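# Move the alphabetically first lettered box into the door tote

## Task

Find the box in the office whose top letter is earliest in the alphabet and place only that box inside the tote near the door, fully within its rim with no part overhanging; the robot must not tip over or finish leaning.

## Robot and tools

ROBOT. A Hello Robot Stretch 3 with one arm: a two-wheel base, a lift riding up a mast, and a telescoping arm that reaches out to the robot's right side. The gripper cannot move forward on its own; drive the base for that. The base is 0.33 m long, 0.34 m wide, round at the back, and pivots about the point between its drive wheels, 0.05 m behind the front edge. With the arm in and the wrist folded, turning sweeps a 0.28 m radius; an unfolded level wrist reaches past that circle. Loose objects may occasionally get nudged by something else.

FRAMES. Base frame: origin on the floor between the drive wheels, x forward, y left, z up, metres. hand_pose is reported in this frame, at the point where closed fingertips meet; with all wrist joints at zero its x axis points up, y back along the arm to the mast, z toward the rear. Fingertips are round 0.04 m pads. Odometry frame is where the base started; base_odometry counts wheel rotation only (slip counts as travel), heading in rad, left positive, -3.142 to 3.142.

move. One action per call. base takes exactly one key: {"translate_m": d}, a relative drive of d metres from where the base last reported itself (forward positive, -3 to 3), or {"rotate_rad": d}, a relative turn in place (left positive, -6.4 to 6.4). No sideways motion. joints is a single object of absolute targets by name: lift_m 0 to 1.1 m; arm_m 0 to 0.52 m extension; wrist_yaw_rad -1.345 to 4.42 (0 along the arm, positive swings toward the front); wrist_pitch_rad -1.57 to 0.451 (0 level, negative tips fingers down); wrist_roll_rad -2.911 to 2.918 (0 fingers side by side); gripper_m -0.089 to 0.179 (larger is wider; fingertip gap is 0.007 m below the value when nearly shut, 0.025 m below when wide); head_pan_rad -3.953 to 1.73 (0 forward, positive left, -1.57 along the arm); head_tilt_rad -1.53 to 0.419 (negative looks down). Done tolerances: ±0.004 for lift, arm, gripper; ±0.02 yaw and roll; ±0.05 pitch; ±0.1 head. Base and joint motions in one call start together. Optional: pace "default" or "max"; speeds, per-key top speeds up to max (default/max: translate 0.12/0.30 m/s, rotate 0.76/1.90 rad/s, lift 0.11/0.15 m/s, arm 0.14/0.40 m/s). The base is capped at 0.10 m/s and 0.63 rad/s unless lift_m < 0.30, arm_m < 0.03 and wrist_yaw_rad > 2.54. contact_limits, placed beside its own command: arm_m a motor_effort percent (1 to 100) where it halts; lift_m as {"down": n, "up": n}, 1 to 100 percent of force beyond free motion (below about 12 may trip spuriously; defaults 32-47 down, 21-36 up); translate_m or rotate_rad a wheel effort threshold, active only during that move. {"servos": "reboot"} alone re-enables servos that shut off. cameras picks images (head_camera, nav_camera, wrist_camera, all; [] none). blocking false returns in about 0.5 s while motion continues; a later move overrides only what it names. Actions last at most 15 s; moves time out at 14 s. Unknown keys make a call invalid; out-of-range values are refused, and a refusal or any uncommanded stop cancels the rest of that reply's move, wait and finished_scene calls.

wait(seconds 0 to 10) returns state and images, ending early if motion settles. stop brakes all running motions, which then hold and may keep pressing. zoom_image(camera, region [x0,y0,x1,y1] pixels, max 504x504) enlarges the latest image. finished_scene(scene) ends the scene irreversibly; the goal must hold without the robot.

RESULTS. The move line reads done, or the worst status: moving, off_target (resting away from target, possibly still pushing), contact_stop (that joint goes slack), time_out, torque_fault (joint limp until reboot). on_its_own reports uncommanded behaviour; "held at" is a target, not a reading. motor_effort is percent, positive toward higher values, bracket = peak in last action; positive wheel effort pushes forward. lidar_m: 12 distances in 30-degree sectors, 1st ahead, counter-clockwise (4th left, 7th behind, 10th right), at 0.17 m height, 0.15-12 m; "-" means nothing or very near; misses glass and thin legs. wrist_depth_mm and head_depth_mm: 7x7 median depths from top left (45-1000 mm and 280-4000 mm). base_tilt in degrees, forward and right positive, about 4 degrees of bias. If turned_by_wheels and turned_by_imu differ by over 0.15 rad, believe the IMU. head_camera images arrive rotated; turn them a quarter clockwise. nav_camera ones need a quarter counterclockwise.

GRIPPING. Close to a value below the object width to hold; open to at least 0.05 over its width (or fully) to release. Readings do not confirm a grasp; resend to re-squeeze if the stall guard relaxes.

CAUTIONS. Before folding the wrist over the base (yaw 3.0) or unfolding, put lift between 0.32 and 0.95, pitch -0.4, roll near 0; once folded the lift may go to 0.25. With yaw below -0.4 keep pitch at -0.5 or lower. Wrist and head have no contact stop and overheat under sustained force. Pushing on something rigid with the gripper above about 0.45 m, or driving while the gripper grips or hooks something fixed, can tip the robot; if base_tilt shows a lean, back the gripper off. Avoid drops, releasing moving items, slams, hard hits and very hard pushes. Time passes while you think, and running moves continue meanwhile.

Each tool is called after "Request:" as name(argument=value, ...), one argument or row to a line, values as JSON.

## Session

Request:
move(
  joints={"head_pan_rad": 0.6, "head_tilt_rad": -0.4},
  pace="max",
  cameras=["nav_camera"],
)

Request:
move(
  joints={"head_pan_rad": -0.65},
  pace="max",
  cameras=["nav_camera"],
)

Request:
move(
  joints={"head_pan_rad": -1.9},
  pace="max",
  cameras=["nav_camera"],
)

Request:
move(
  joints={"head_pan_rad": -3.2},
  pace="max",
  cameras=["nav_camera"],
)

Scene clock: 0.80 s.
move: done
base_odometry: x=+0.000 y=+0.000 heading=+0.000
turned_by_wheels: +0.000
turned_by_imu: +0.000
base_tilt: forward=+1.0 right=-0.1
lidar_m: 1.39 2.07 1.11 0.86 0.86 0.91 1.35 1.08 1.14 0.89 0.88 0.94
head_depth_mm: 1701 1818 1968 2093 2197 1712 1440 / 1759 1855 1993 2154 2221 1754 1451 / 1782 1932 2050 2218 2303 1764 1447 / 1852 1988 2126 2298 2279 1770 1431 / 1890 2050 2171 2364 2298 1763 1438 / 1947 2089 2239 2443 2280 1757 1438 / 1983 2131 2305 2534 2269 1748 1434
base_status: not commanded
joint_positions: lift_m=+0.410 arm_m=+0.002 wrist_yaw_rad=+2.888 wrist_pitch_rad=-0.323 wrist_roll_rad=+0.000 gripper_m=+0.037 head_pan_rad=+0.612 head_tilt_rad=-0.399
joint_status: all done
measured_speeds: all 0
motor_effort: left_wheel=-0.2(0.5) right_wheel=+1.8(2.4) lift_m=+26.0(26.5) arm_m=-10.3(10.3) wrist_yaw_rad=+0.7(1.3) wrist_pitch_rad=+2.8(3.1) wrist_roll_rad=+0.8(1.1) gripper_m=+0.3(1.0) head_pan_rad=+1.7(4.1) head_tilt_rad=-2.1(2.4)
hand_pose: x=+0.0377 y=+0.0812 z=+0.4448 quat_wxyz=(+0.201, +0.706, +0.025, +0.678) (m; base frame)
wrist_depth_mm: - 705 - - - - - / 133 748 - - - - - / 140 174 - - - - - / 150 168 - - - - - / 160 171 976 918 919 927 939 / 711 182 128 688 725 736 739 / 622 194 609 621 581 621 629
pictures: nav_camera (sideways)
Images, in order (width x height): nav_camera 672x504.

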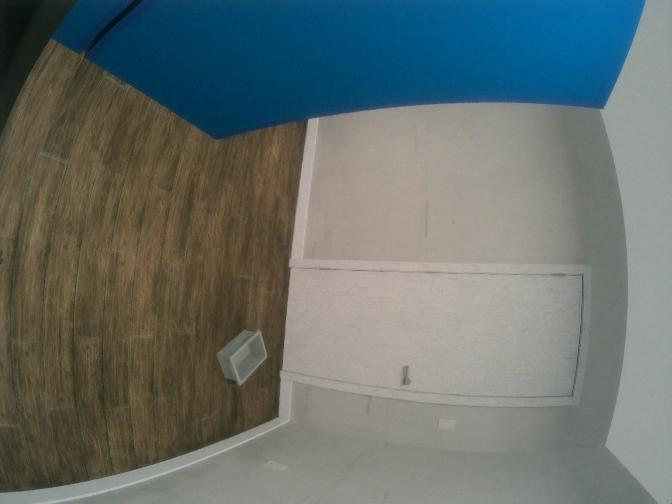

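Scene clock: 1.80 s.
move: done
base_odometry: x=+0.000 y=+0.000 heading=+0.000
turned_by_wheels: +0.000
turned_by_imu: +0.000
base_tilt: forward=+1.1 right=-0.1
lidar_m: 1.39 2.07 1.11 0.87 0.86 0.92 1.35 1.08 1.14 0.89 0.88 0.94
head_depth_mm: 733 777 822 872 938 1003 1090 / 774 815 868 930 993 1078 1174 / 811 863 919 987 1067 1162 1260 / 846 913 976 1050 1142 1254 1341 / 894 972 1043 1128 1229 1357 1412 / 949 1035 1116 1213 1339 1488 1433 / 1017 1107 1201 1325 1473 1616 1431
base_status: not commanded
joint_positions: lift_m=+0.410 arm_m=+0.002 wrist_yaw_rad=+2.888 wrist_pitch_rad=-0.323 wrist_roll_rad=+0.000 gripper_m=+0.037 head_pan_rad=-0.669 head_tilt_rad=-0.400
joint_status: all done
measured_speeds: all 0
motor_effort: left_wheel=-0.1(0.4) right_wheel=+2.0(2.6) lift_m=+26.3(26.6) arm_m=-13.1(13.1) wrist_yaw_rad=+0.9(1.1) wrist_pitch_rad=+2.9(3.2) wrist_roll_rad=+1.0(1.1) gripper_m=-1.1(1.4) head_pan_rad=-0.8(4.6) head_tilt_rad=-2.6(3.9)
hand_pose: x=+0.0377 y=+0.0812 z=+0.4448 quat_wxyz=(+0.201, +0.706, +0.025, +0.678) (m; base frame)
wrist_depth_mm: - 709 - - - - - / 133 750 - - - - - / 140 174 - - - - - / 149 167 - - - - - / 160 171 949 930 897 924 928 / 712 182 128 696 721 750 750 / 619 194 605 636 587 623 626
pictures: nav_camera (sideways)
Images, in order (width x height): nav_camera 672x504.

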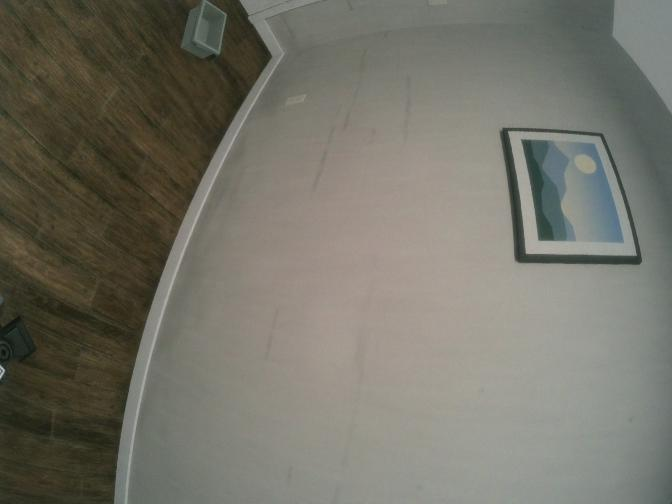

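Scene clock: 2.77 s.
move: done
base_odometry: x=+0.000 y=+0.000 heading=+0.000
turned_by_wheels: +0.000
turned_by_imu: +0.000
base_tilt: forward=+0.9 right=-0.2
lidar_m: 1.38 2.07 1.11 0.87 0.86 0.92 1.35 1.08 1.14 0.89 0.88 0.94
head_depth_mm: 1322 1441 1518 1388 1815 1635 1455 / 1175 1287 1396 1547 1753 1761 1440 / 1084 1167 1258 1378 1522 1663 1445 / 996 1072 1146 1247 1363 1494 1441 / 923 979 1051 1134 1225 1333 1401 / 860 909 964 1027 1115 1205 1304 / 801 838 897 956 1019 1095 1184
base_status: not commanded
joint_positions: lift_m=+0.410 arm_m=+0.002 wrist_yaw_rad=+2.888 wrist_pitch_rad=-0.323 wrist_roll_rad=+0.000 gripper_m=+0.037 head_pan_rad=-1.939 head_tilt_rad=-0.400
joint_status: all done
measured_speeds: all 0
motor_effort: left_wheel=-0.3(0.5) right_wheel=+2.0(2.4) lift_m=+26.9(26.9) arm_m=-15.4(15.7) wrist_yaw_rad=+0.7(1.4) wrist_pitch_rad=+2.8(3.1) wrist_roll_rad=+0.8(1.0) gripper_m=-0.5(1.1) head_pan_rad=+1.4(5.5) head_tilt_rad=-2.4(2.7)
hand_pose: x=+0.0377 y=+0.0812 z=+0.4448 quat_wxyz=(+0.201, +0.706, +0.025, +0.678) (m; base frame)
wrist_depth_mm: - 721 - - - - - / 133 748 - - - - - / 140 174 - - - - - / 150 168 - - - - - / 160 172 962 914 929 932 934 / 702 182 127 696 720 744 738 / 633 193 613 619 587 628 635
pictures: nav_camera (sideways)
Images, in order (width x height): nav_camera 672x504.

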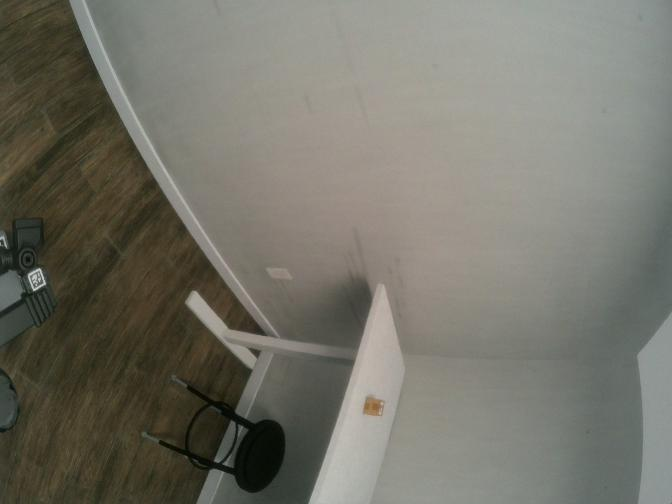

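Scene clock: 3.73 s.
move: done
base_odometry: x=+0.000 y=+0.000 heading=+0.000
turned_by_wheels: +0.000
turned_by_imu: +0.000
base_tilt: forward=+0.9 right=-0.1
lidar_m: 1.38 2.07 1.11 0.87 0.86 0.91 1.35 1.08 1.14 0.89 0.88 0.94
head_depth_mm: 1064 1097 1149 1184 1246 1315 1364 / 1200 1257 1297 1359 1454 1535 1444 / 1384 1446 1460 1568 1719 1725 1438 / 1584 1682 1556 1475 1674 1707 1436 / 1547 1646 1529 1888 2052 1750 1443 / 1487 1575 1518 1075 1947 1748 1430 / 1413 1520 1515 1071 1850 1753 1400
base_status: not commanded
joint_positions: lift_m=+0.410 arm_m=+0.002 wrist_yaw_rad=+2.888 wrist_pitch_rad=-0.323 wrist_roll_rad=+0.000 gripper_m=+0.037 head_pan_rad=-3.247 head_tilt_rad=-0.400
joint_status: all done
measured_speeds: all 0
motor_effort: left_wheel=-0.2(0.5) right_wheel=+2.3(2.4) lift_m=+26.8(27.0) arm_m=-18.1(18.4) wrist_yaw_rad=+0.9(1.1) wrist_pitch_rad=+2.6(3.1) wrist_roll_rad=+0.9(1.0) gripper_m=+0.7(1.0) head_pan_rad=+2.5(5.4) head_tilt_rad=-1.4(2.6)
hand_pose: x=+0.0377 y=+0.0812 z=+0.4448 quat_wxyz=(+0.201, +0.706, +0.025, +0.678) (m; base frame)
wrist_depth_mm: - 696 - - - - - / 133 750 - - - - - / 140 174 - - - - - / 149 167 - - - - - / 160 171 978 914 906 913 932 / 724 183 127 693 721 746 741 / 630 193 604 623 589 632 621
pictures: nav_camera (sideways)
Images, in order (width x height): nav_camera 672x504.

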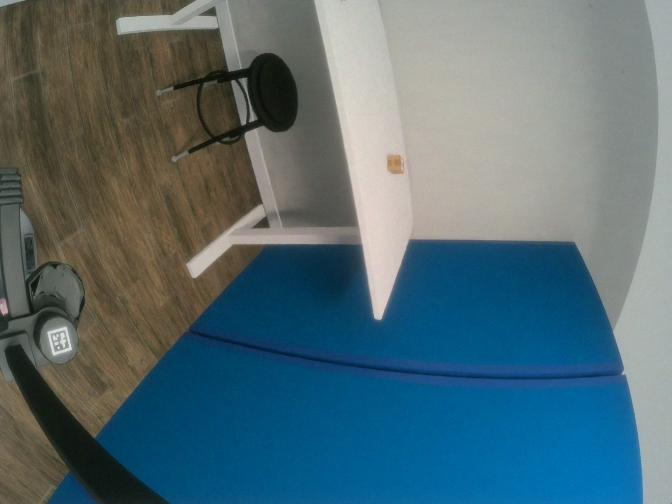

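Request:
move(
  joints={"head_pan_rad": -2.7, "head_tilt_rad": -0.35},
  pace="max",
  cameras=["head_camera"],
)

Request:
zoom_image(
  camera="head_camera",
  region=[310, 0, 460, 130],
)

Request:
zoom_image(
  camera="head_camera",
  region=[290, 374, 440, 504],
)

Scene clock: 26.40 s.
move: done
base_odometry: x=+0.000 y=+0.000 heading=+0.000
turned_by_wheels: +0.000
turned_by_imu: +0.001
base_tilt: forward=+0.8 right=+0.0
lidar_m: 1.39 2.07 1.11 0.87 0.86 0.91 1.35 1.08 1.14 0.89 0.88 0.94
head_depth_mm: 1413 1503 1574 1085 1831 1848 1510 / 1423 1502 1569 1087 1838 1867 1505 / 1439 1535 1582 1074 1814 1729 1463 / 1456 1523 1608 1066 1405 1792 1487 / 1460 1539 1624 1151 1860 1727 1484 / 1477 1575 1630 1064 1928 1850 1482 / 1485 1581 1648 1127 1904 1635 1495
base_status: not commanded
joint_positions: lift_m=+0.410 arm_m=+0.002 wrist_yaw_rad=+2.888 wrist_pitch_rad=-0.323 wrist_roll_rad=+0.000 gripper_m=+0.037 head_pan_rad=-2.687 head_tilt_rad=-0.356
joint_status: all done
measured_speeds: all 0
motor_effort: left_wheel=-0.3(0.4) right_wheel=+2.2(2.6) lift_m=+27.7(28.1) arm_m=-23.4(23.7) wrist_yaw_rad=+1.1(1.4) wrist_pitch_rad=+3.0(3.1) wrist_roll_rad=+0.9(1.1) gripper_m=+0.1(1.5) head_pan_rad=+2.0(5.7) head_tilt_rad=+4.4(5.2)
hand_pose: x=+0.0377 y=+0.0812 z=+0.4448 quat_wxyz=(+0.201, +0.706, +0.025, +0.678) (m; base frame)
wrist_depth_mm: - 711 - - - - - / 133 747 - - - - - / 140 175 - - - - - / 149 167 - - - - - / 160 171 971 941 916 913 921 / 713 183 127 689 728 732 751 / 623 193 606 632 594 632 637
pictures: head_camera (sideways)
Images, in order (width x height): head_camera 896x504.

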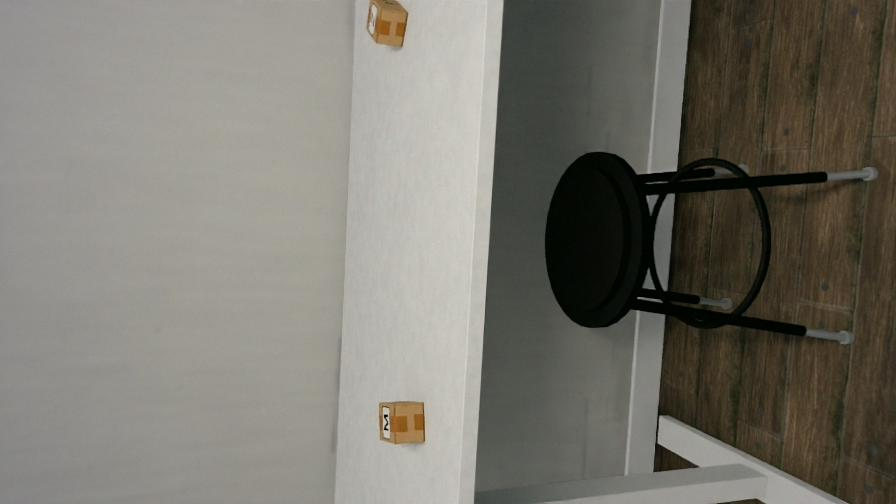

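Scaled by 3.360 from the camera's 896x504 image, which has a finer 1280x720 frame.

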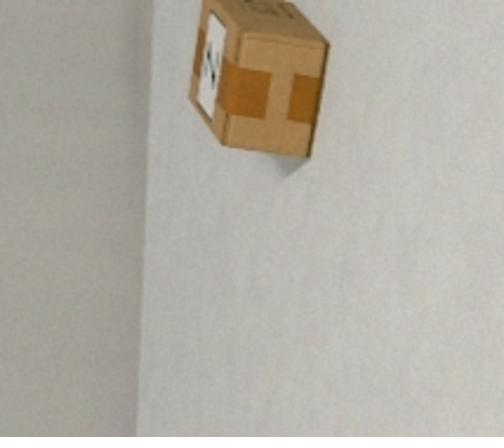

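Scaled by 3.360 from the camera's 896x504 image, which has a finer 1280x720 frame.

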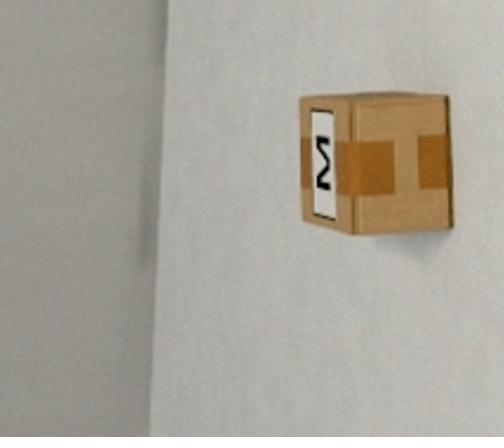

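Request:
move(
  joints={"head_pan_rad": -2.45, "head_tilt_rad": -0.35},
  pace="max",
  cameras=["head_camera"],
)

Request:
zoom_image(
  camera="head_camera",
  region=[340, 130, 440, 230],
)

Scene clock: 32.50 s.
move: done
base_odometry: x=+0.000 y=+0.000 heading=+0.000
turned_by_wheels: +0.000
turned_by_imu: +0.001
base_tilt: forward=+1.0 right=+0.0
lidar_m: 1.39 2.07 1.11 0.87 0.86 0.91 1.35 1.08 1.13 0.89 0.88 0.94
head_depth_mm: 1400 1469 1548 1035 1687 1703 1517 / 1443 1512 1582 1098 1437 1752 1469 / 1476 1580 1637 1095 1861 1762 1470 / 1529 1605 1700 1104 1970 1879 1510 / 1579 1676 1735 1167 1995 1700 1495 / 1543 1599 1618 1257 1852 1794 1455 / 1313 1365 1403 1393 1540 1607 1490
base_status: not commanded
joint_positions: lift_m=+0.410 arm_m=+0.002 wrist_yaw_rad=+2.888 wrist_pitch_rad=-0.323 wrist_roll_rad=+0.000 gripper_m=+0.037 head_pan_rad=-2.451 head_tilt_rad=-0.350
joint_status: all done
measured_speeds: all 0
motor_effort: left_wheel=-0.1(0.4) right_wheel=+2.3(2.7) lift_m=+28.6(28.6) arm_m=-23.4(23.4) wrist_yaw_rad=+1.1(1.2) wrist_pitch_rad=+2.8(3.1) wrist_roll_rad=+0.9(1.1) gripper_m=+0.5(0.9) head_pan_rad=+2.1(3.9) head_tilt_rad=+3.3(6.9)
hand_pose: x=+0.0377 y=+0.0812 z=+0.4448 quat_wxyz=(+0.201, +0.706, +0.025, +0.678) (m; base frame)
wrist_depth_mm: - 710 - - - - - / 133 739 - - - - - / 140 175 - - - - - / 150 167 - - - - - / 160 172 959 925 905 925 924 / 702 182 128 696 730 738 745 / 617 193 609 629 591 628 616
pictures: head_camera (sideways)
Images, in order (width x height): head_camera 896x504.

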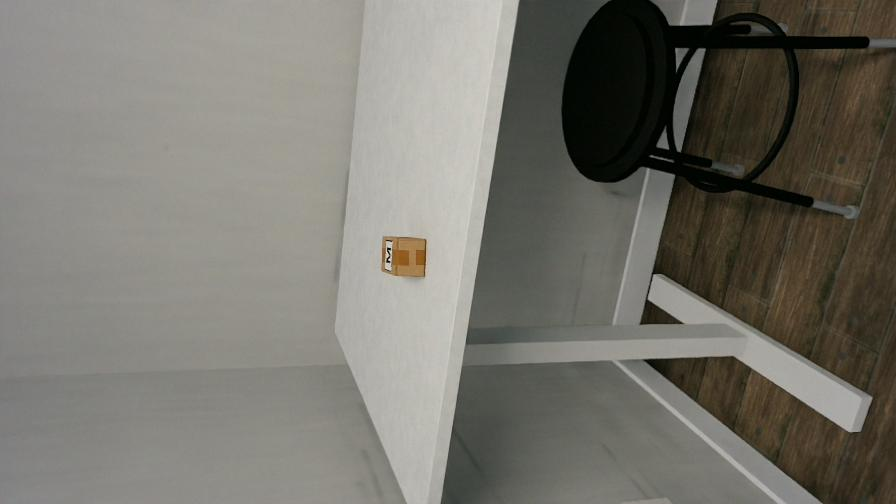

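Scaled by 5.040 from the camera's 896x504 image, which has a finer 1280x720 frame.

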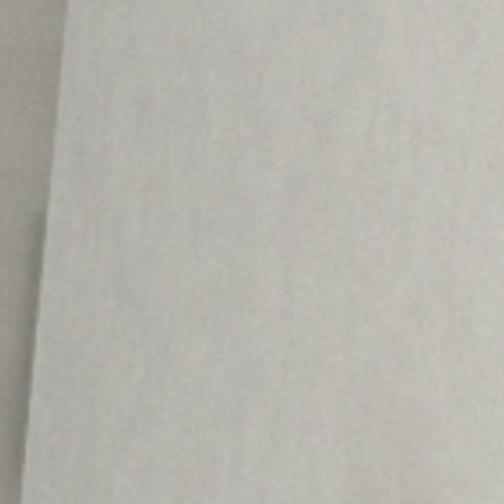

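Request:
move(
  joints={"head_pan_rad": -3.0, "head_tilt_rad": -0.3},
  pace="max",
  cameras=["head_camera"],
)

Request:
zoom_image(
  camera="head_camera",
  region=[350, 200, 450, 300],
)

Scene clock: 35.70 s.
move: done
base_odometry: x=+0.000 y=+0.000 heading=+0.000
turned_by_wheels: +0.000
turned_by_imu: +0.000
base_tilt: forward=+1.0 right=-0.1
lidar_m: 1.39 2.07 1.11 0.87 0.86 0.91 1.35 1.08 1.14 0.89 0.88 0.94
head_depth_mm: 1533 1555 1576 1213 1623 1664 1565 / 1563 1674 1753 1200 1566 1583 1570 / 1531 1611 1711 1192 1939 1994 1572 / 1489 1570 1681 1185 1889 1944 1573 / 1475 1548 1627 1170 1836 1932 1574 / 1427 1510 1578 1159 1743 1281 1518 / 1417 1475 1558 1157 1701 1275 1521
base_status: not commanded
joint_positions: lift_m=+0.410 arm_m=+0.002 wrist_yaw_rad=+2.888 wrist_pitch_rad=-0.323 wrist_roll_rad=+0.000 gripper_m=+0.037 head_pan_rad=-3.006 head_tilt_rad=-0.299
joint_status: all done
measured_speeds: all 0
motor_effort: left_wheel=-0.3(0.4) right_wheel=+2.1(2.4) lift_m=+29.0(29.2) arm_m=-23.3(23.5) wrist_yaw_rad=+0.8(1.2) wrist_pitch_rad=+2.5(3.1) wrist_roll_rad=+1.0(1.0) gripper_m=+0.2(1.0) head_pan_rad=-2.6(4.3) head_tilt_rad=+3.2(4.9)
hand_pose: x=+0.0377 y=+0.0812 z=+0.4448 quat_wxyz=(+0.201, +0.706, +0.025, +0.678) (m; base frame)
wrist_depth_mm: - 703 - - - - - / 133 745 - - - - - / 140 174 - - - - - / 150 167 - - - - - / 160 172 962 914 918 927 905 / 717 182 128 703 734 760 747 / 628 192 611 618 591 635 623
pictures: head_camera (sideways)
Images, in order (width x height): head_camera 896x504.

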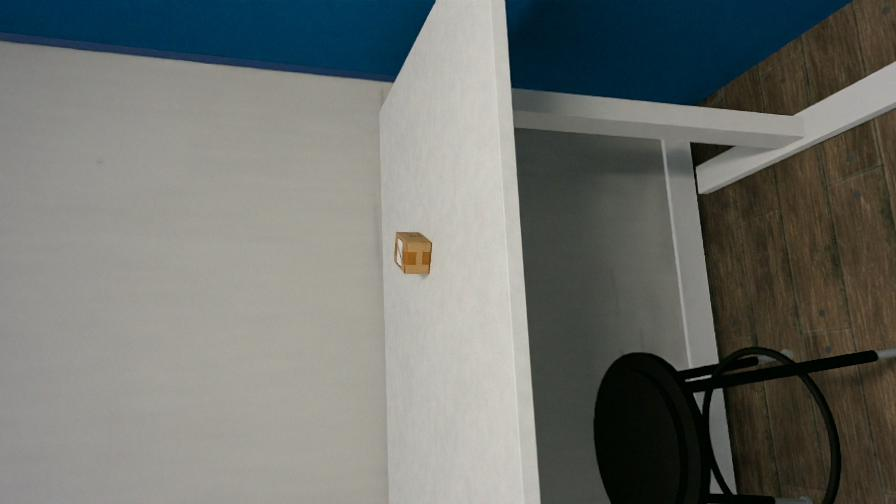

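Scaled by 5.040 from the camera's 896x504 image, which has a finer 1280x720 frame.

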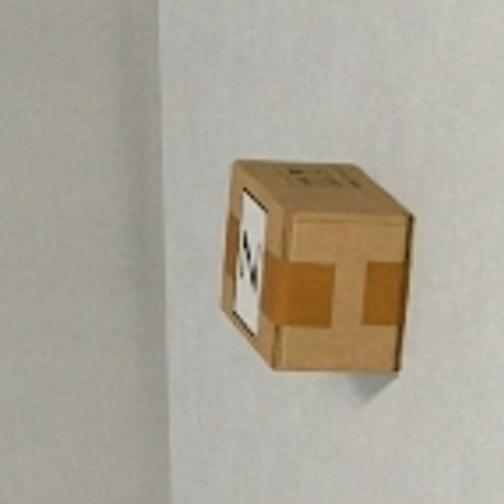

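Request:
zoom_image(
  camera="head_camera",
  region=[388, 232, 412, 272],
)

Scaled by 12.600 from the camera's 896x504 image, which has a finer 1280x720 frame.

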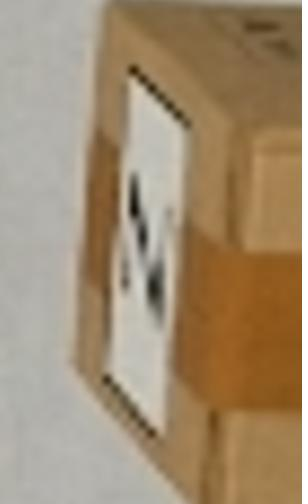

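Request:
move(
  base={"rotate_rad": 0.611},
  joints={"lift_m": 0.27, "head_pan_rad": 0.0, "head_tilt_rad": -0.4},
  pace="max",
  cameras=["nav_camera"],
)

Request:
move(
  base={"translate_m": 1.6},
  pace="max",
  cameras=[],
)

Request:
move(
  base={"rotate_rad": 1.386},
  pace="max",
  cameras=["nav_camera"],
)

Scene clock: 58.47 s.
move: done
base_odometry: x=+0.000 y=+0.000 heading=+0.611
turned_by_wheels: +0.611
turned_by_imu: +0.609
base_tilt: forward=+0.9 right=-0.1
lidar_m: 2.06 1.04 0.86 0.85 0.94 1.35 1.07 1.07 0.88 0.88 0.97 1.55
head_depth_mm: 1702 1816 1929 2070 2188 1731 1440 / 1748 1866 1982 2147 2240 1763 1437 / 1811 1922 2064 2199 2326 1754 1441 / 1856 2004 2129 2299 2285 1759 1434 / 1897 2027 2198 2357 2266 1747 1439 / 1943 2095 2270 2428 2282 1752 1449 / 2006 2148 2293 2516 2274 1755 1434
base_status: done
joint_positions: lift_m=+0.270 arm_m=+0.002 wrist_yaw_rad=+2.888 wrist_pitch_rad=-0.324 wrist_roll_rad=+0.000 gripper_m=+0.037 head_pan_rad=+0.016 head_tilt_rad=-0.399
joint_status: all done
measured_speeds: translate_m=+0.000 rotate_rad=+0.000 lift_m=+0.000 arm_m=+0.000 wrist_yaw_rad=+0.000 wrist_pitch_rad=+0.000 wrist_roll_rad=+0.000 head_pan_rad=-0.024 head_tilt_rad=+0.000
motor_effort: left_wheel=-7.6(15.2) right_wheel=+7.5(14.0) lift_m=+21.9(26.7) arm_m=-22.1(23.6) wrist_yaw_rad=+0.9(1.3) wrist_pitch_rad=+3.1(3.6) wrist_roll_rad=+0.9(1.1) gripper_m=-0.1(1.2) head_pan_rad=-3.4(5.6) head_tilt_rad=-2.0(4.0)
hand_pose: x=+0.0376 y=+0.0810 z=+0.3043 quat_wxyz=(+0.202, +0.706, +0.025, +0.678) (m; base frame)
wrist_depth_mm: - 139 - 797 816 - - / 133 - - 861 843 - - / 140 154 - 912 902 - - / 150 165 849 852 909 920 922 / 167 172 723 686 698 684 701 / 532 183 128 520 539 566 560 / 463 193 281 467 440 480 475
pictures: nav_camera (sideways)
Images, in order (width x height): nav_camera 672x504.

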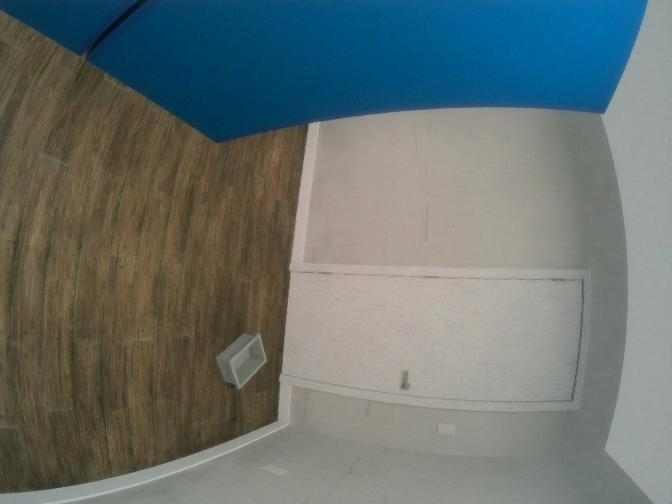

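Scene clock: 65.20 s.
move: done
base_odometry: x=+1.311 y=+0.917 heading=+0.611
turned_by_wheels: +0.000
turned_by_imu: -0.001
base_tilt: forward=+0.9 right=-0.3
lidar_m: 0.50 0.58 0.92 1.03 0.84 1.00 2.66 1.41 1.17 1.16 0.62 0.51
head_depth_mm: 385 411 437 471 506 551 603 / 382 409 440 477 512 570 625 / 412 434 456 490 527 574 626 / 428 456 492 530 576 631 699 / 439 468 504 548 594 653 727 / 449 481 519 563 613 675 750 / 460 493 533 579 635 701 783
base_status: done
joint_positions: lift_m=+0.270 arm_m=+0.002 wrist_yaw_rad=+2.888 wrist_pitch_rad=-0.324 wrist_roll_rad=+0.000 gripper_m=+0.037 head_pan_rad=+0.000 head_tilt_rad=-0.400
joint_status: not commanded
measured_speeds: all 0
motor_effort: left_wheel=+7.0(13.5) right_wheel=+2.0(14.4) lift_m=+25.5(25.8) arm_m=-18.5(22.5) wrist_yaw_rad=+0.7(1.5) wrist_pitch_rad=+3.3(3.5) wrist_roll_rad=+0.8(1.1) gripper_m=+0.4(1.6) head_pan_rad=-2.9(4.9) head_tilt_rad=-1.1(2.5)
hand_pose: x=+0.0376 y=+0.0810 z=+0.3043 quat_wxyz=(+0.202, +0.706, +0.025, +0.678) (m; base frame)
wrist_depth_mm: - - - - - - 526 / 133 - - - - - 517 / 140 - - - - - 530 / 149 169 902 887 892 - 544 / 163 172 727 681 695 694 518 / 539 182 127 516 545 571 543 / 465 194 283 472 438 473 474
pictures: none
No camera images: "cameras" was empty.

Scene clock: 67.20 s.
move: done
base_odometry: x=+1.311 y=+0.917 heading=+1.996
turned_by_wheels: +1.386
turned_by_imu: +1.380
base_tilt: forward=+0.9 right=+0.0
lidar_m: 1.89 0.72 0.79 2.07 1.68 1.21 1.16 0.73 0.53 0.50 0.54 0.74
head_depth_mm: 2002 1948 1891 1875 1817 1688 1453 / 3046 3291 3155 2882 2305 1775 1452 / 3120 3326 3524 3311 2296 1771 1433 / 3155 3370 3642 3217 2269 1761 1439 / 3095 3321 3518 3204 2287 1751 1453 / 3149 3303 3684 3207 2263 1749 1431 / 3117 3351 3639 3205 2267 1656 1350
base_status: done
joint_positions: lift_m=+0.270 arm_m=+0.002 wrist_yaw_rad=+2.888 wrist_pitch_rad=-0.324 wrist_roll_rad=+0.000 gripper_m=+0.037 head_pan_rad=+0.000 head_tilt_rad=-0.400
joint_status: not commanded
measured_speeds: all 0
motor_effort: left_wheel=-8.9(16.3) right_wheel=+8.5(17.7) lift_m=+26.4(26.7) arm_m=-23.2(23.8) wrist_yaw_rad=+0.5(1.2) wrist_pitch_rad=+3.0(3.3) wrist_roll_rad=+1.0(1.1) gripper_m=+0.1(1.1) head_pan_rad=-2.8(5.0) head_tilt_rad=+0.0(1.4)
hand_pose: x=+0.0376 y=+0.0810 z=+0.3043 quat_wxyz=(+0.202, +0.706, +0.025, +0.678) (m; base frame)
wrist_depth_mm: - - - - - - 561 / 133 - - - - 612 - / 140 - - - - 658 - / 150 169 880 937 895 698 - / 167 171 732 692 714 684 688 / 529 182 127 517 537 558 567 / 471 193 282 470 443 476 477
pictures: nav_camera (sideways)
Images, in order (width x height): nav_camera 672x504.

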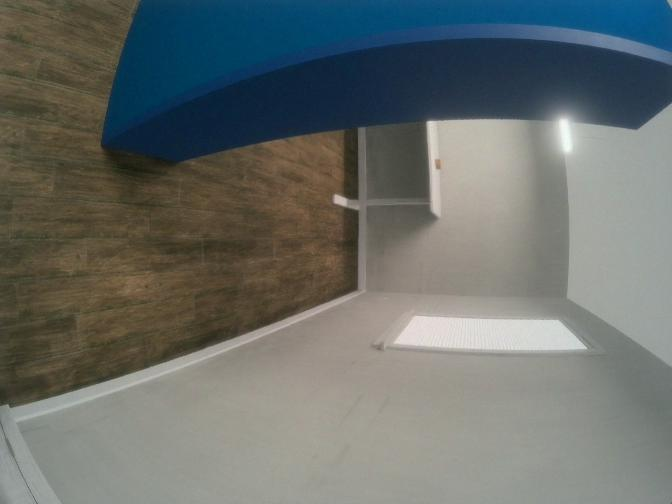

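Request:
move(
  base={"translate_m": 2.05},
  joints={"head_pan_rad": 0.5},
  pace="max",
  cameras=["nav_camera"],
)

Request:
move(
  base={"rotate_rad": 1.571},
  joints={"head_pan_rad": -1.0},
  pace="max",
  cameras=["nav_camera"],
)

Request:
move(
  joints={"head_pan_rad": 0.0},
  pace="max",
  cameras=["nav_camera"],
)

Scene clock: 83.97 s.
move: done
base_odometry: x=+0.465 y=+2.785 heading=+1.996
turned_by_wheels: +0.000
turned_by_imu: -0.002
base_tilt: forward=+0.9 right=-0.1
lidar_m: 1.56 1.21 2.04 2.88 1.70 1.12 2.02 0.70 0.50 0.48 0.50 0.67
head_depth_mm: 1337 1410 1499 1598 1712 1759 1448 / 1387 1494 1527 1686 1810 1772 1445 / 1483 1566 1544 1080 1418 1582 1433 / 1560 1649 1537 1078 2047 1771 1403 / 1641 1757 1395 2026 2168 1753 1422 / 1742 1894 1503 2191 2263 1745 1437 / 1849 2016 1485 2382 2285 1761 1420
base_status: done
joint_positions: lift_m=+0.270 arm_m=+0.002 wrist_yaw_rad=+2.888 wrist_pitch_rad=-0.324 wrist_roll_rad=+0.000 gripper_m=+0.037 head_pan_rad=+0.500 head_tilt_rad=-0.400
joint_status: all done
measured_speeds: all 0
motor_effort: left_wheel=+6.1(15.6) right_wheel=+1.4(14.9) lift_m=+27.7(30.7) arm_m=-13.7(20.7) wrist_yaw_rad=+0.8(1.3) wrist_pitch_rad=+2.5(3.5) wrist_roll_rad=+0.8(1.1) gripper_m=-1.0(1.3) head_pan_rad=-3.5(4.3) head_tilt_rad=+2.9(3.0)
hand_pose: x=+0.0376 y=+0.0810 z=+0.3043 quat_wxyz=(+0.202, +0.706, +0.025, +0.678) (m; base frame)
wrist_depth_mm: - - - - - - - / 133 - - - - - - / 140 - - - - - - / 150 169 897 914 908 898 - / 166 172 730 692 681 691 691 / 529 183 127 515 543 560 566 / 466 193 282 470 441 473 471
pictures: nav_camera (sideways)
Images, in order (width x height): nav_camera 672x504.

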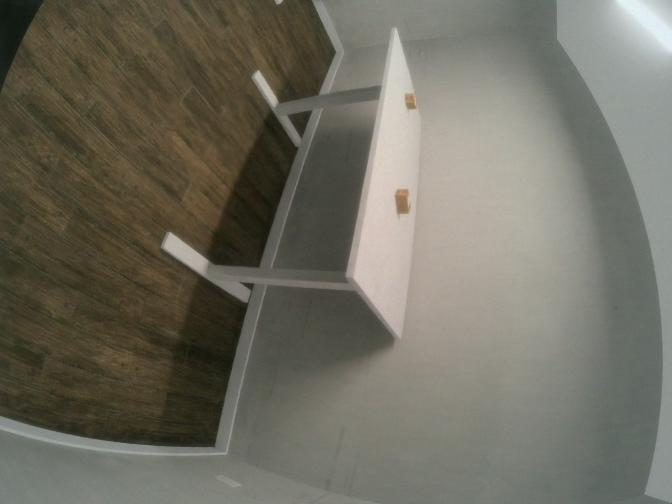

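Scene clock: 86.07 s.
move: done
base_odometry: x=+0.465 y=+2.785 heading=-2.716
turned_by_wheels: +1.571
turned_by_imu: +1.565
base_tilt: forward=+0.9 right=-0.1
lidar_m: 2.88 1.68 1.12 2.13 0.71 0.50 0.48 0.49 0.65 1.56 1.21 2.04
head_depth_mm: 1365 1431 1479 1626 1719 1777 1453 / 1444 1510 1557 1658 1831 1790 1444 / 1504 1618 1548 1080 1967 1576 1433 / 1598 1698 1536 1075 2124 1756 1431 / 1712 1837 1371 2130 2217 1765 1424 / 1822 1967 1514 2358 2276 1744 1424 / 1956 2110 1486 2515 2253 1746 1429
base_status: done
joint_positions: lift_m=+0.270 arm_m=+0.002 wrist_yaw_rad=+2.888 wrist_pitch_rad=-0.324 wrist_roll_rad=+0.000 gripper_m=+0.037 head_pan_rad=-1.015 head_tilt_rad=-0.400
joint_status: all done
measured_speeds: translate_m=+0.000 rotate_rad=+0.000 lift_m=+0.000 arm_m=+0.000 wrist_yaw_rad=+0.000 wrist_pitch_rad=+0.000 wrist_roll_rad=+0.000 head_pan_rad=+0.024 head_tilt_rad=+0.000
motor_effort: left_wheel=-9.5(17.0) right_wheel=+9.2(17.1) lift_m=+23.2(27.6) arm_m=-23.3(23.4) wrist_yaw_rad=+0.9(1.1) wrist_pitch_rad=+2.8(3.5) wrist_roll_rad=+0.9(1.1) gripper_m=+0.2(1.3) head_pan_rad=+3.0(5.0) head_tilt_rad=+1.7(3.2)
hand_pose: x=+0.0376 y=+0.0810 z=+0.3043 quat_wxyz=(+0.202, +0.706, +0.025, +0.678) (m; base frame)
wrist_depth_mm: - - - - - - - / 133 - - - - - - / 140 - - - - - - / 150 169 922 881 901 898 891 / 164 172 726 691 690 697 692 / 539 182 128 515 543 570 558 / 462 193 279 473 440 469 468
pictures: nav_camera (sideways)
Images, in order (width x height): nav_camera 672x504.

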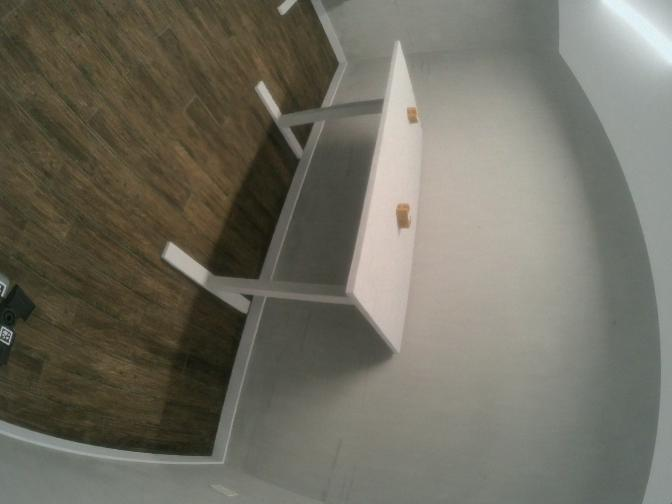

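Scene clock: 87.00 s.
move: done
base_odometry: x=+0.465 y=+2.785 heading=-2.716
turned_by_wheels: +0.000
turned_by_imu: +0.000
base_tilt: forward=+1.2 right=+0.0
lidar_m: 2.87 1.69 1.11 2.13 0.72 0.51 0.48 0.49 0.66 1.56 1.21 2.05
head_depth_mm: 2776 2960 3204 3253 2326 1770 1443 / 2799 3006 3173 3094 2291 1781 1438 / 2842 3030 3253 3223 2305 1758 1442 / 2800 2971 3260 3256 2281 1749 1436 / 2839 3043 3270 3326 2272 1763 1435 / 2854 2989 3248 3095 2283 1744 1432 / 2829 3089 3256 3048 2263 1742 1428
base_status: not commanded
joint_positions: lift_m=+0.270 arm_m=+0.002 wrist_yaw_rad=+2.888 wrist_pitch_rad=-0.324 wrist_roll_rad=+0.000 gripper_m=+0.037 head_pan_rad=+0.017 head_tilt_rad=-0.400
joint_status: all done
measured_speeds: all 0
motor_effort: left_wheel=-9.4(9.6) right_wheel=+9.0(9.4) lift_m=+20.6(23.0) arm_m=-22.4(23.4) wrist_yaw_rad=+1.0(1.2) wrist_pitch_rad=+3.1(3.3) wrist_roll_rad=+0.7(1.0) gripper_m=-0.5(0.8) head_pan_rad=+0.9(4.9) head_tilt_rad=+1.9(3.2)
hand_pose: x=+0.0376 y=+0.0810 z=+0.3043 quat_wxyz=(+0.202, +0.706, +0.025, +0.678) (m; base frame)
wrist_depth_mm: - - - - - - - / 133 - - - - - - / 140 - - - - - - / 150 169 906 924 913 912 930 / 164 172 728 687 693 697 684 / 532 183 127 515 541 559 555 / 462 193 282 471 449 472 477
pictures: nav_camera (sideways)
Images, in order (width x height): nav_camera 672x504.

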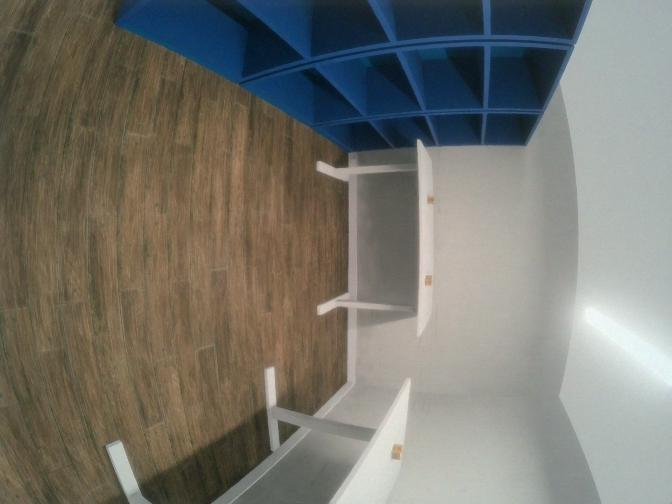

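Request:
move(
  base={"rotate_rad": -0.282},
  joints={"head_pan_rad": -1.6, "head_tilt_rad": -0.36},
  pace="max",
  cameras=[],
)

Request:
move(
  base={"translate_m": 1.27},
  pace="max",
  cameras=["head_camera"],
)

Request:
zoom_image(
  camera="head_camera",
  region=[338, 142, 558, 362],
)

Request:
move(
  joints={"head_pan_rad": -0.85},
  pace="max",
  cameras=["head_camera"],
)

Request:
zoom_image(
  camera="head_camera",
  region=[338, 142, 558, 362],
)

Scene clock: 102.23 s.
move: done
base_odometry: x=+0.465 y=+2.785 heading=-2.998
turned_by_wheels: -0.282
turned_by_imu: -0.280
base_tilt: forward=+1.0 right=-0.1
lidar_m: 2.05 2.50 1.69 1.11 1.08 0.58 0.48 0.48 0.54 0.88 1.20 1.75
head_depth_mm: 720 738 756 779 805 823 860 / 848 878 901 932 965 1005 1041 / 1032 1070 1109 1159 1216 1277 1337 / 1313 1376 1459 1535 1643 1690 1491 / 1385 1456 1549 1664 1763 1837 1490 / 1335 1414 1507 1613 1733 1784 1467 / 1297 1380 1453 1549 1670 1752 1480
base_status: done
joint_positions: lift_m=+0.270 arm_m=+0.002 wrist_yaw_rad=+2.888 wrist_pitch_rad=-0.324 wrist_roll_rad=+0.000 gripper_m=+0.037 head_pan_rad=-1.638 head_tilt_rad=-0.360
joint_status: all done
measured_speeds: all 0
motor_effort: left_wheel=+10.1(16.9) right_wheel=-7.8(14.9) lift_m=+22.5(22.6) arm_m=-18.9(19.2) wrist_yaw_rad=+0.8(1.2) wrist_pitch_rad=+2.9(3.3) wrist_roll_rad=+0.8(1.2) gripper_m=-0.3(0.8) head_pan_rad=+1.2(4.8) head_tilt_rad=+3.9(7.1)
hand_pose: x=+0.0376 y=+0.0810 z=+0.3043 quat_wxyz=(+0.202, +0.706, +0.025, +0.678) (m; base frame)
wrist_depth_mm: - - - - - - - / 133 - - - - - - / 140 - - - - - - / 150 170 906 895 906 923 912 / 167 172 734 695 688 703 679 / 531 183 128 521 546 567 561 / 464 194 281 462 447 473 468
pictures: none
No camera images: "cameras" was empty.

Scene clock: 107.83 s.
move: done
base_odometry: x=-0.792 y=+2.602 heading=-2.998
turned_by_wheels: +0.000
turned_by_imu: -0.001
base_tilt: forward=+0.7 right=-0.1
lidar_m: 1.64 2.08 1.78 1.41 1.56 1.57 1.68 1.67 0.99 1.17 1.17 0.89
head_depth_mm: 1126 1202 1294 999 673 527 1424 / 1094 1173 1250 998 670 509 1504 / 1068 1134 1206 988 671 506 1489 / 1032 1099 1165 984 664 503 1437 / 1004 1068 1140 976 662 501 1418 / 988 1040 1102 967 658 500 1368 / 964 1014 1074 966 659 499 440
base_status: done
joint_positions: lift_m=+0.270 arm_m=+0.002 wrist_yaw_rad=+2.888 wrist_pitch_rad=-0.324 wrist_roll_rad=+0.000 gripper_m=+0.037 head_pan_rad=-1.600 head_tilt_rad=-0.360
joint_status: not commanded
measured_speeds: all 0
motor_effort: left_wheel=+4.6(20.5) right_wheel=+2.0(9.7) lift_m=+26.5(30.5) arm_m=-19.3(19.8) wrist_yaw_rad=+0.7(1.3) wrist_pitch_rad=+2.7(3.5) wrist_roll_rad=+0.8(1.2) gripper_m=+1.1(1.2) head_pan_rad=+3.4(4.4) head_tilt_rad=+1.4(4.0)
hand_pose: x=+0.0376 y=+0.0810 z=+0.3043 quat_wxyz=(+0.202, +0.706, +0.025, +0.678) (m; base frame)
wrist_depth_mm: - - - - - - - / 133 - - - - - - / 140 - - - - - - / 150 169 923 911 893 912 920 / 167 173 722 684 699 690 691 / 540 183 128 517 538 558 553 / 468 193 283 466 440 468 473
pictures: head_camera (sideways)
Images, in order (width x height): head_camera 896x504.

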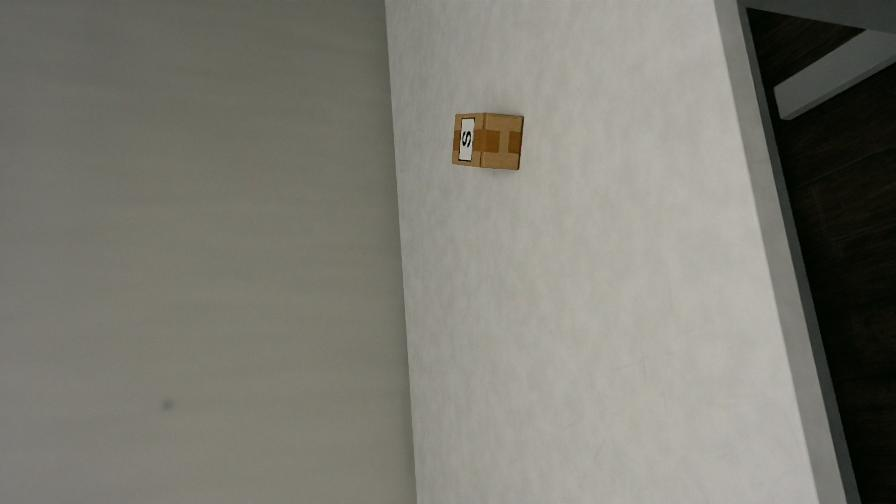

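Scaled by 2.291 from the camera's 896x504 image, which has a finer 1280x720 frame.

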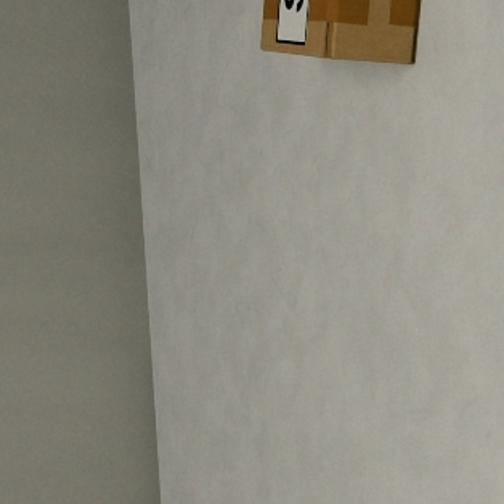

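Scene clock: 108.70 s.
move: done
base_odometry: x=-0.792 y=+2.602 heading=-2.998
turned_by_wheels: +0.000
turned_by_imu: +0.000
base_tilt: forward=+1.0 right=+0.0
lidar_m: 1.64 2.08 1.78 1.41 1.56 1.57 1.68 1.68 0.99 1.17 1.17 0.89
head_depth_mm: 982 1031 1089 998 675 507 432 / 1021 1076 1138 992 669 506 1383 / 1073 1131 1192 981 666 504 1455 / 1122 1185 1272 979 664 505 1466 / 1174 1256 1331 975 663 540 1206 / 1242 1319 1412 972 657 1071 1467 / 1310 1399 1516 1572 659 1711 1475
base_status: not commanded
joint_positions: lift_m=+0.270 arm_m=+0.002 wrist_yaw_rad=+2.888 wrist_pitch_rad=-0.324 wrist_roll_rad=+0.000 gripper_m=+0.037 head_pan_rad=-0.831 head_tilt_rad=-0.360
joint_status: all done
measured_speeds: all 0
motor_effort: left_wheel=+4.7(4.9) right_wheel=+2.0(2.3) lift_m=+23.9(26.4) arm_m=-19.8(20.2) wrist_yaw_rad=+0.9(1.3) wrist_pitch_rad=+2.6(3.4) wrist_roll_rad=+0.8(1.0) gripper_m=-0.5(1.6) head_pan_rad=+2.3(4.5) head_tilt_rad=+1.8(2.5)
hand_pose: x=+0.0376 y=+0.0810 z=+0.3043 quat_wxyz=(+0.202, +0.706, +0.025, +0.678) (m; base frame)
wrist_depth_mm: - - - - - - - / 133 - - - - - - / 140 - - - - - - / 150 170 884 907 916 909 909 / 167 171 724 692 697 696 701 / 546 182 127 522 544 564 564 / 465 193 283 462 444 471 476
pictures: head_camera (sideways)
Images, in order (width x height): head_camera 896x504.

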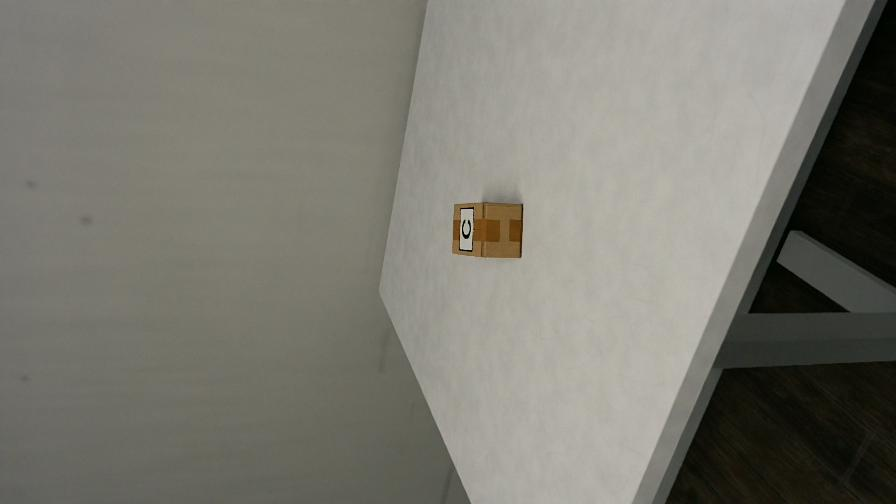

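Scaled by 2.291 from the camera's 896x504 image, which has a finer 1280x720 frame.

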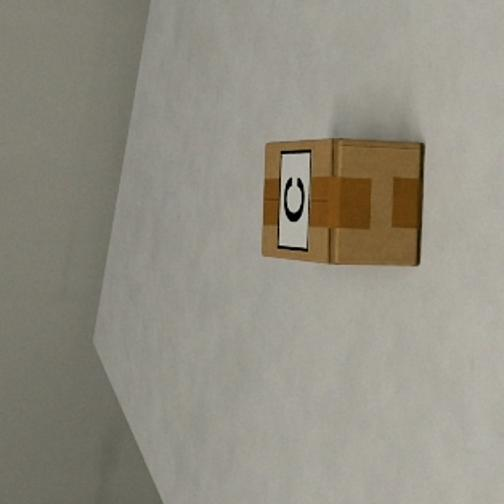

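Request:
zoom_image(
  camera="head_camera",
  region=[445, 200, 495, 260],
)

Request:
move(
  joints={"head_pan_rad": -1.75},
  pace="max",
  cameras=["head_camera"],
)

Request:
zoom_image(
  camera="head_camera",
  region=[430, 200, 530, 300],
)

Scaled by 8.400 from the camera's 896x504 image, which has a finer 1280x720 frame.

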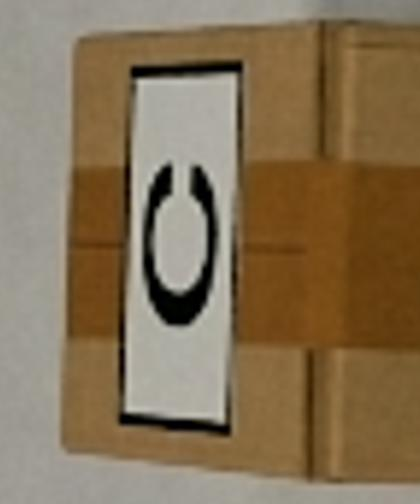

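Scene clock: 113.87 s.
move: done
base_odometry: x=-0.792 y=+2.602 heading=-2.998
turned_by_wheels: +0.000
turned_by_imu: +0.001
base_tilt: forward=+0.9 right=-0.3
lidar_m: 1.63 2.07 1.78 1.41 1.56 1.57 1.68 1.67 0.99 1.17 1.17 0.89
head_depth_mm: 1284 1374 1496 1004 671 1697 1502 / 1228 1304 1401 994 672 568 1270 / 1163 1240 1329 990 669 541 1494 / 1106 1180 1260 866 664 520 1498 / 1060 1126 1201 981 664 502 1446 / 1016 1069 1149 976 659 500 1403 / 978 1028 1097 964 657 499 439
base_status: not commanded
joint_positions: lift_m=+0.270 arm_m=+0.002 wrist_yaw_rad=+2.888 wrist_pitch_rad=-0.324 wrist_roll_rad=+0.000 gripper_m=+0.037 head_pan_rad=-1.772 head_tilt_rad=-0.360
joint_status: all done
measured_speeds: all 0
motor_effort: left_wheel=+4.7(5.0) right_wheel=+2.0(2.2) lift_m=+20.5(20.8) arm_m=-20.1(20.5) wrist_yaw_rad=+0.8(1.1) wrist_pitch_rad=+3.0(3.3) wrist_roll_rad=+0.9(1.1) gripper_m=+0.0(1.1) head_pan_rad=-0.6(4.0) head_tilt_rad=+0.8(2.2)
hand_pose: x=+0.0376 y=+0.0810 z=+0.3043 quat_wxyz=(+0.202, +0.706, +0.025, +0.678) (m; base frame)
wrist_depth_mm: - - - - - - - / 133 - - - - - - / 140 - - - - - - / 149 168 905 903 922 915 910 / 166 172 737 697 710 684 692 / 550 183 128 525 538 560 562 / 465 193 283 475 442 479 467
pictures: head_camera (sideways)
Images, in order (width x height): head_camera 896x504.

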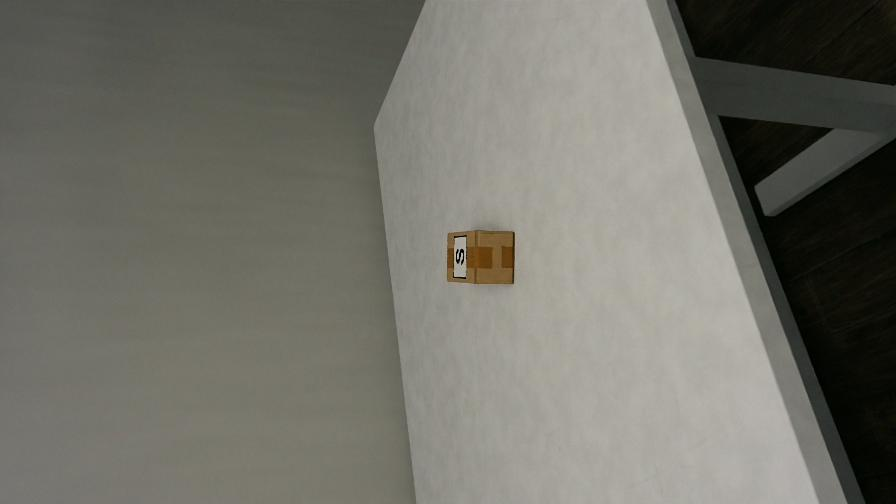

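Scaled by 5.040 from the camera's 896x504 image, which has a finer 1280x720 frame.

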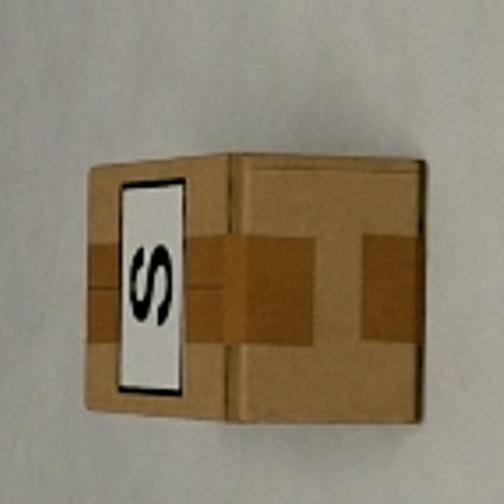

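Request:
move(
  base={"rotate_rad": 0.79},
  joints={"head_pan_rad": -0.51, "head_tilt_rad": -0.33},
  pace="max",
  cameras=[],
)

Request:
move(
  base={"translate_m": 0.85},
  pace="max",
  cameras=["head_camera", "nav_camera"],
)

Scene clock: 140.93 s.
move: done
base_odometry: x=-0.792 y=+2.602 heading=-2.208
turned_by_wheels: +0.790
turned_by_imu: +0.787
base_tilt: forward=+1.1 right=-0.1
lidar_m: 1.93 1.79 1.41 1.56 1.77 1.67 1.71 0.98 1.17 0.89 1.56 1.64
head_depth_mm: 1795 1889 2007 2181 2245 1939 1541 / 1802 1886 2000 2148 2271 1912 1524 / 1804 1902 1994 1697 2221 1883 1518 / 1797 1911 1992 2137 2269 1919 1530 / 1795 1917 1985 2176 2300 1912 1537 / 1833 1917 2003 2161 2311 1898 1522 / 1819 1913 2017 2186 2305 1879 1510
base_status: done
joint_positions: lift_m=+0.270 arm_m=+0.002 wrist_yaw_rad=+2.888 wrist_pitch_rad=-0.324 wrist_roll_rad=+0.000 gripper_m=+0.037 head_pan_rad=-0.494 head_tilt_rad=-0.331
joint_status: all done
measured_speeds: translate_m=+0.000 rotate_rad=+0.000 lift_m=+0.000 arm_m=+0.000 wrist_yaw_rad=+0.000 wrist_pitch_rad=+0.000 wrist_roll_rad=+0.000 head_pan_rad=-0.024 head_tilt_rad=+0.000
motor_effort: left_wheel=-8.3(16.3) right_wheel=+9.2(15.9) lift_m=+23.8(23.8) arm_m=-22.9(23.5) wrist_yaw_rad=+1.1(1.2) wrist_pitch_rad=+3.1(3.3) wrist_roll_rad=+0.8(1.1) gripper_m=+0.1(1.2) head_pan_rad=-3.6(5.5) head_tilt_rad=+4.4(6.2)
hand_pose: x=+0.0376 y=+0.0810 z=+0.3043 quat_wxyz=(+0.202, +0.706, +0.025, +0.678) (m; base frame)
wrist_depth_mm: - - - - - - - / 133 - - - - - - / 140 - - - - - - / 149 170 911 901 911 884 893 / 166 172 725 693 675 684 692 / 537 182 128 519 547 556 553 / 470 193 282 465 449 473 471
pictures: none
No camera images: "cameras" was empty.

Scene clock: 145.10 s.
move: done
base_odometry: x=-1.298 y=+1.919 heading=-2.208
turned_by_wheels: +0.000
turned_by_imu: +0.000
base_tilt: forward=+0.9 right=-0.1
lidar_m: 1.10 1.09 1.08 1.15 1.98 2.43 1.80 1.63 1.11 1.57 1.01 1.33
head_depth_mm: 1128 1189 1264 1229 741 620 1501 / 1130 1199 1273 1220 795 642 1537 / 1129 1193 1270 1217 794 638 1528 / 1132 1197 1274 1205 792 637 1513 / 1137 1193 1262 1183 787 635 1521 / 1135 1204 1273 1190 781 633 1531 / 1144 1200 1278 1180 780 631 1506
base_status: done
joint_positions: lift_m=+0.270 arm_m=+0.002 wrist_yaw_rad=+2.888 wrist_pitch_rad=-0.324 wrist_roll_rad=+0.000 gripper_m=+0.037 head_pan_rad=-0.510 head_tilt_rad=-0.329
joint_status: not commanded
measured_speeds: all 0
motor_effort: left_wheel=+4.2(11.9) right_wheel=+3.6(21.4) lift_m=+29.6(30.1) arm_m=-19.7(23.3) wrist_yaw_rad=+0.8(1.4) wrist_pitch_rad=+3.0(3.3) wrist_roll_rad=+0.8(1.2) gripper_m=+0.0(1.4) head_pan_rad=-2.2(4.7) head_tilt_rad=+2.9(4.7)
hand_pose: x=+0.0376 y=+0.0810 z=+0.3043 quat_wxyz=(+0.202, +0.706, +0.025, +0.678) (m; base frame)
wrist_depth_mm: - - - - - - - / 133 - - - - - - / 140 - - - - - - / 150 169 899 885 908 916 920 / 167 172 714 692 699 689 697 / 538 183 127 523 538 561 559 / 470 193 282 470 444 468 473
pictures: head_camera (sideways), nav_camera (sideways)
Images, in order (width x height): head_camera 896x504, nav_camera 672x504.

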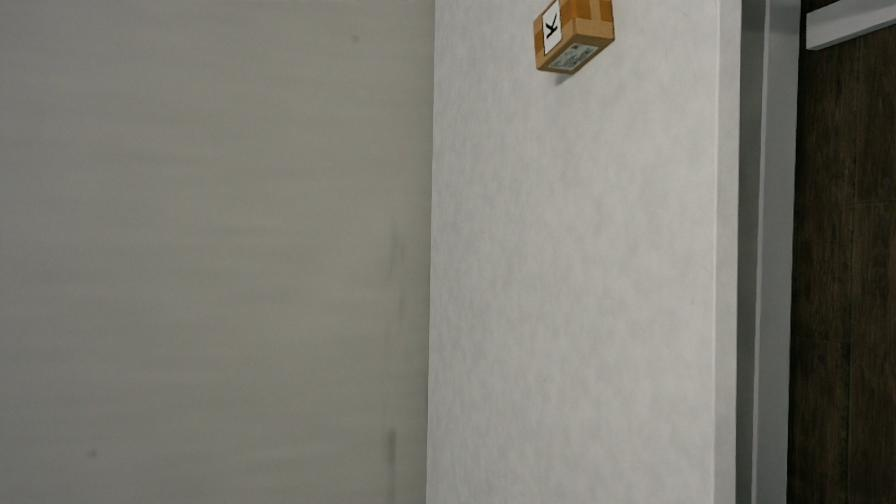

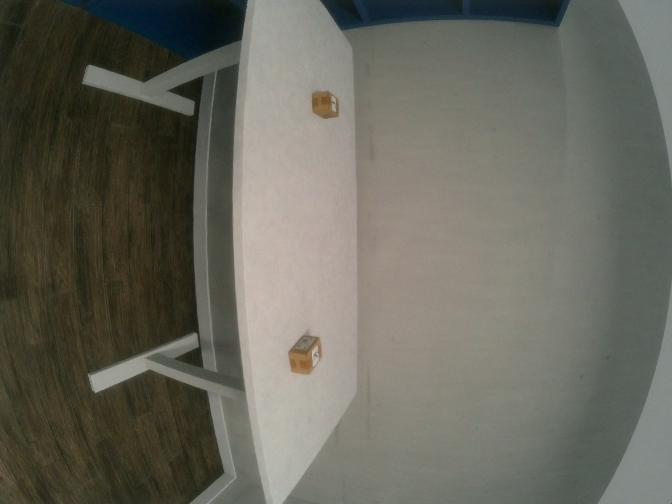

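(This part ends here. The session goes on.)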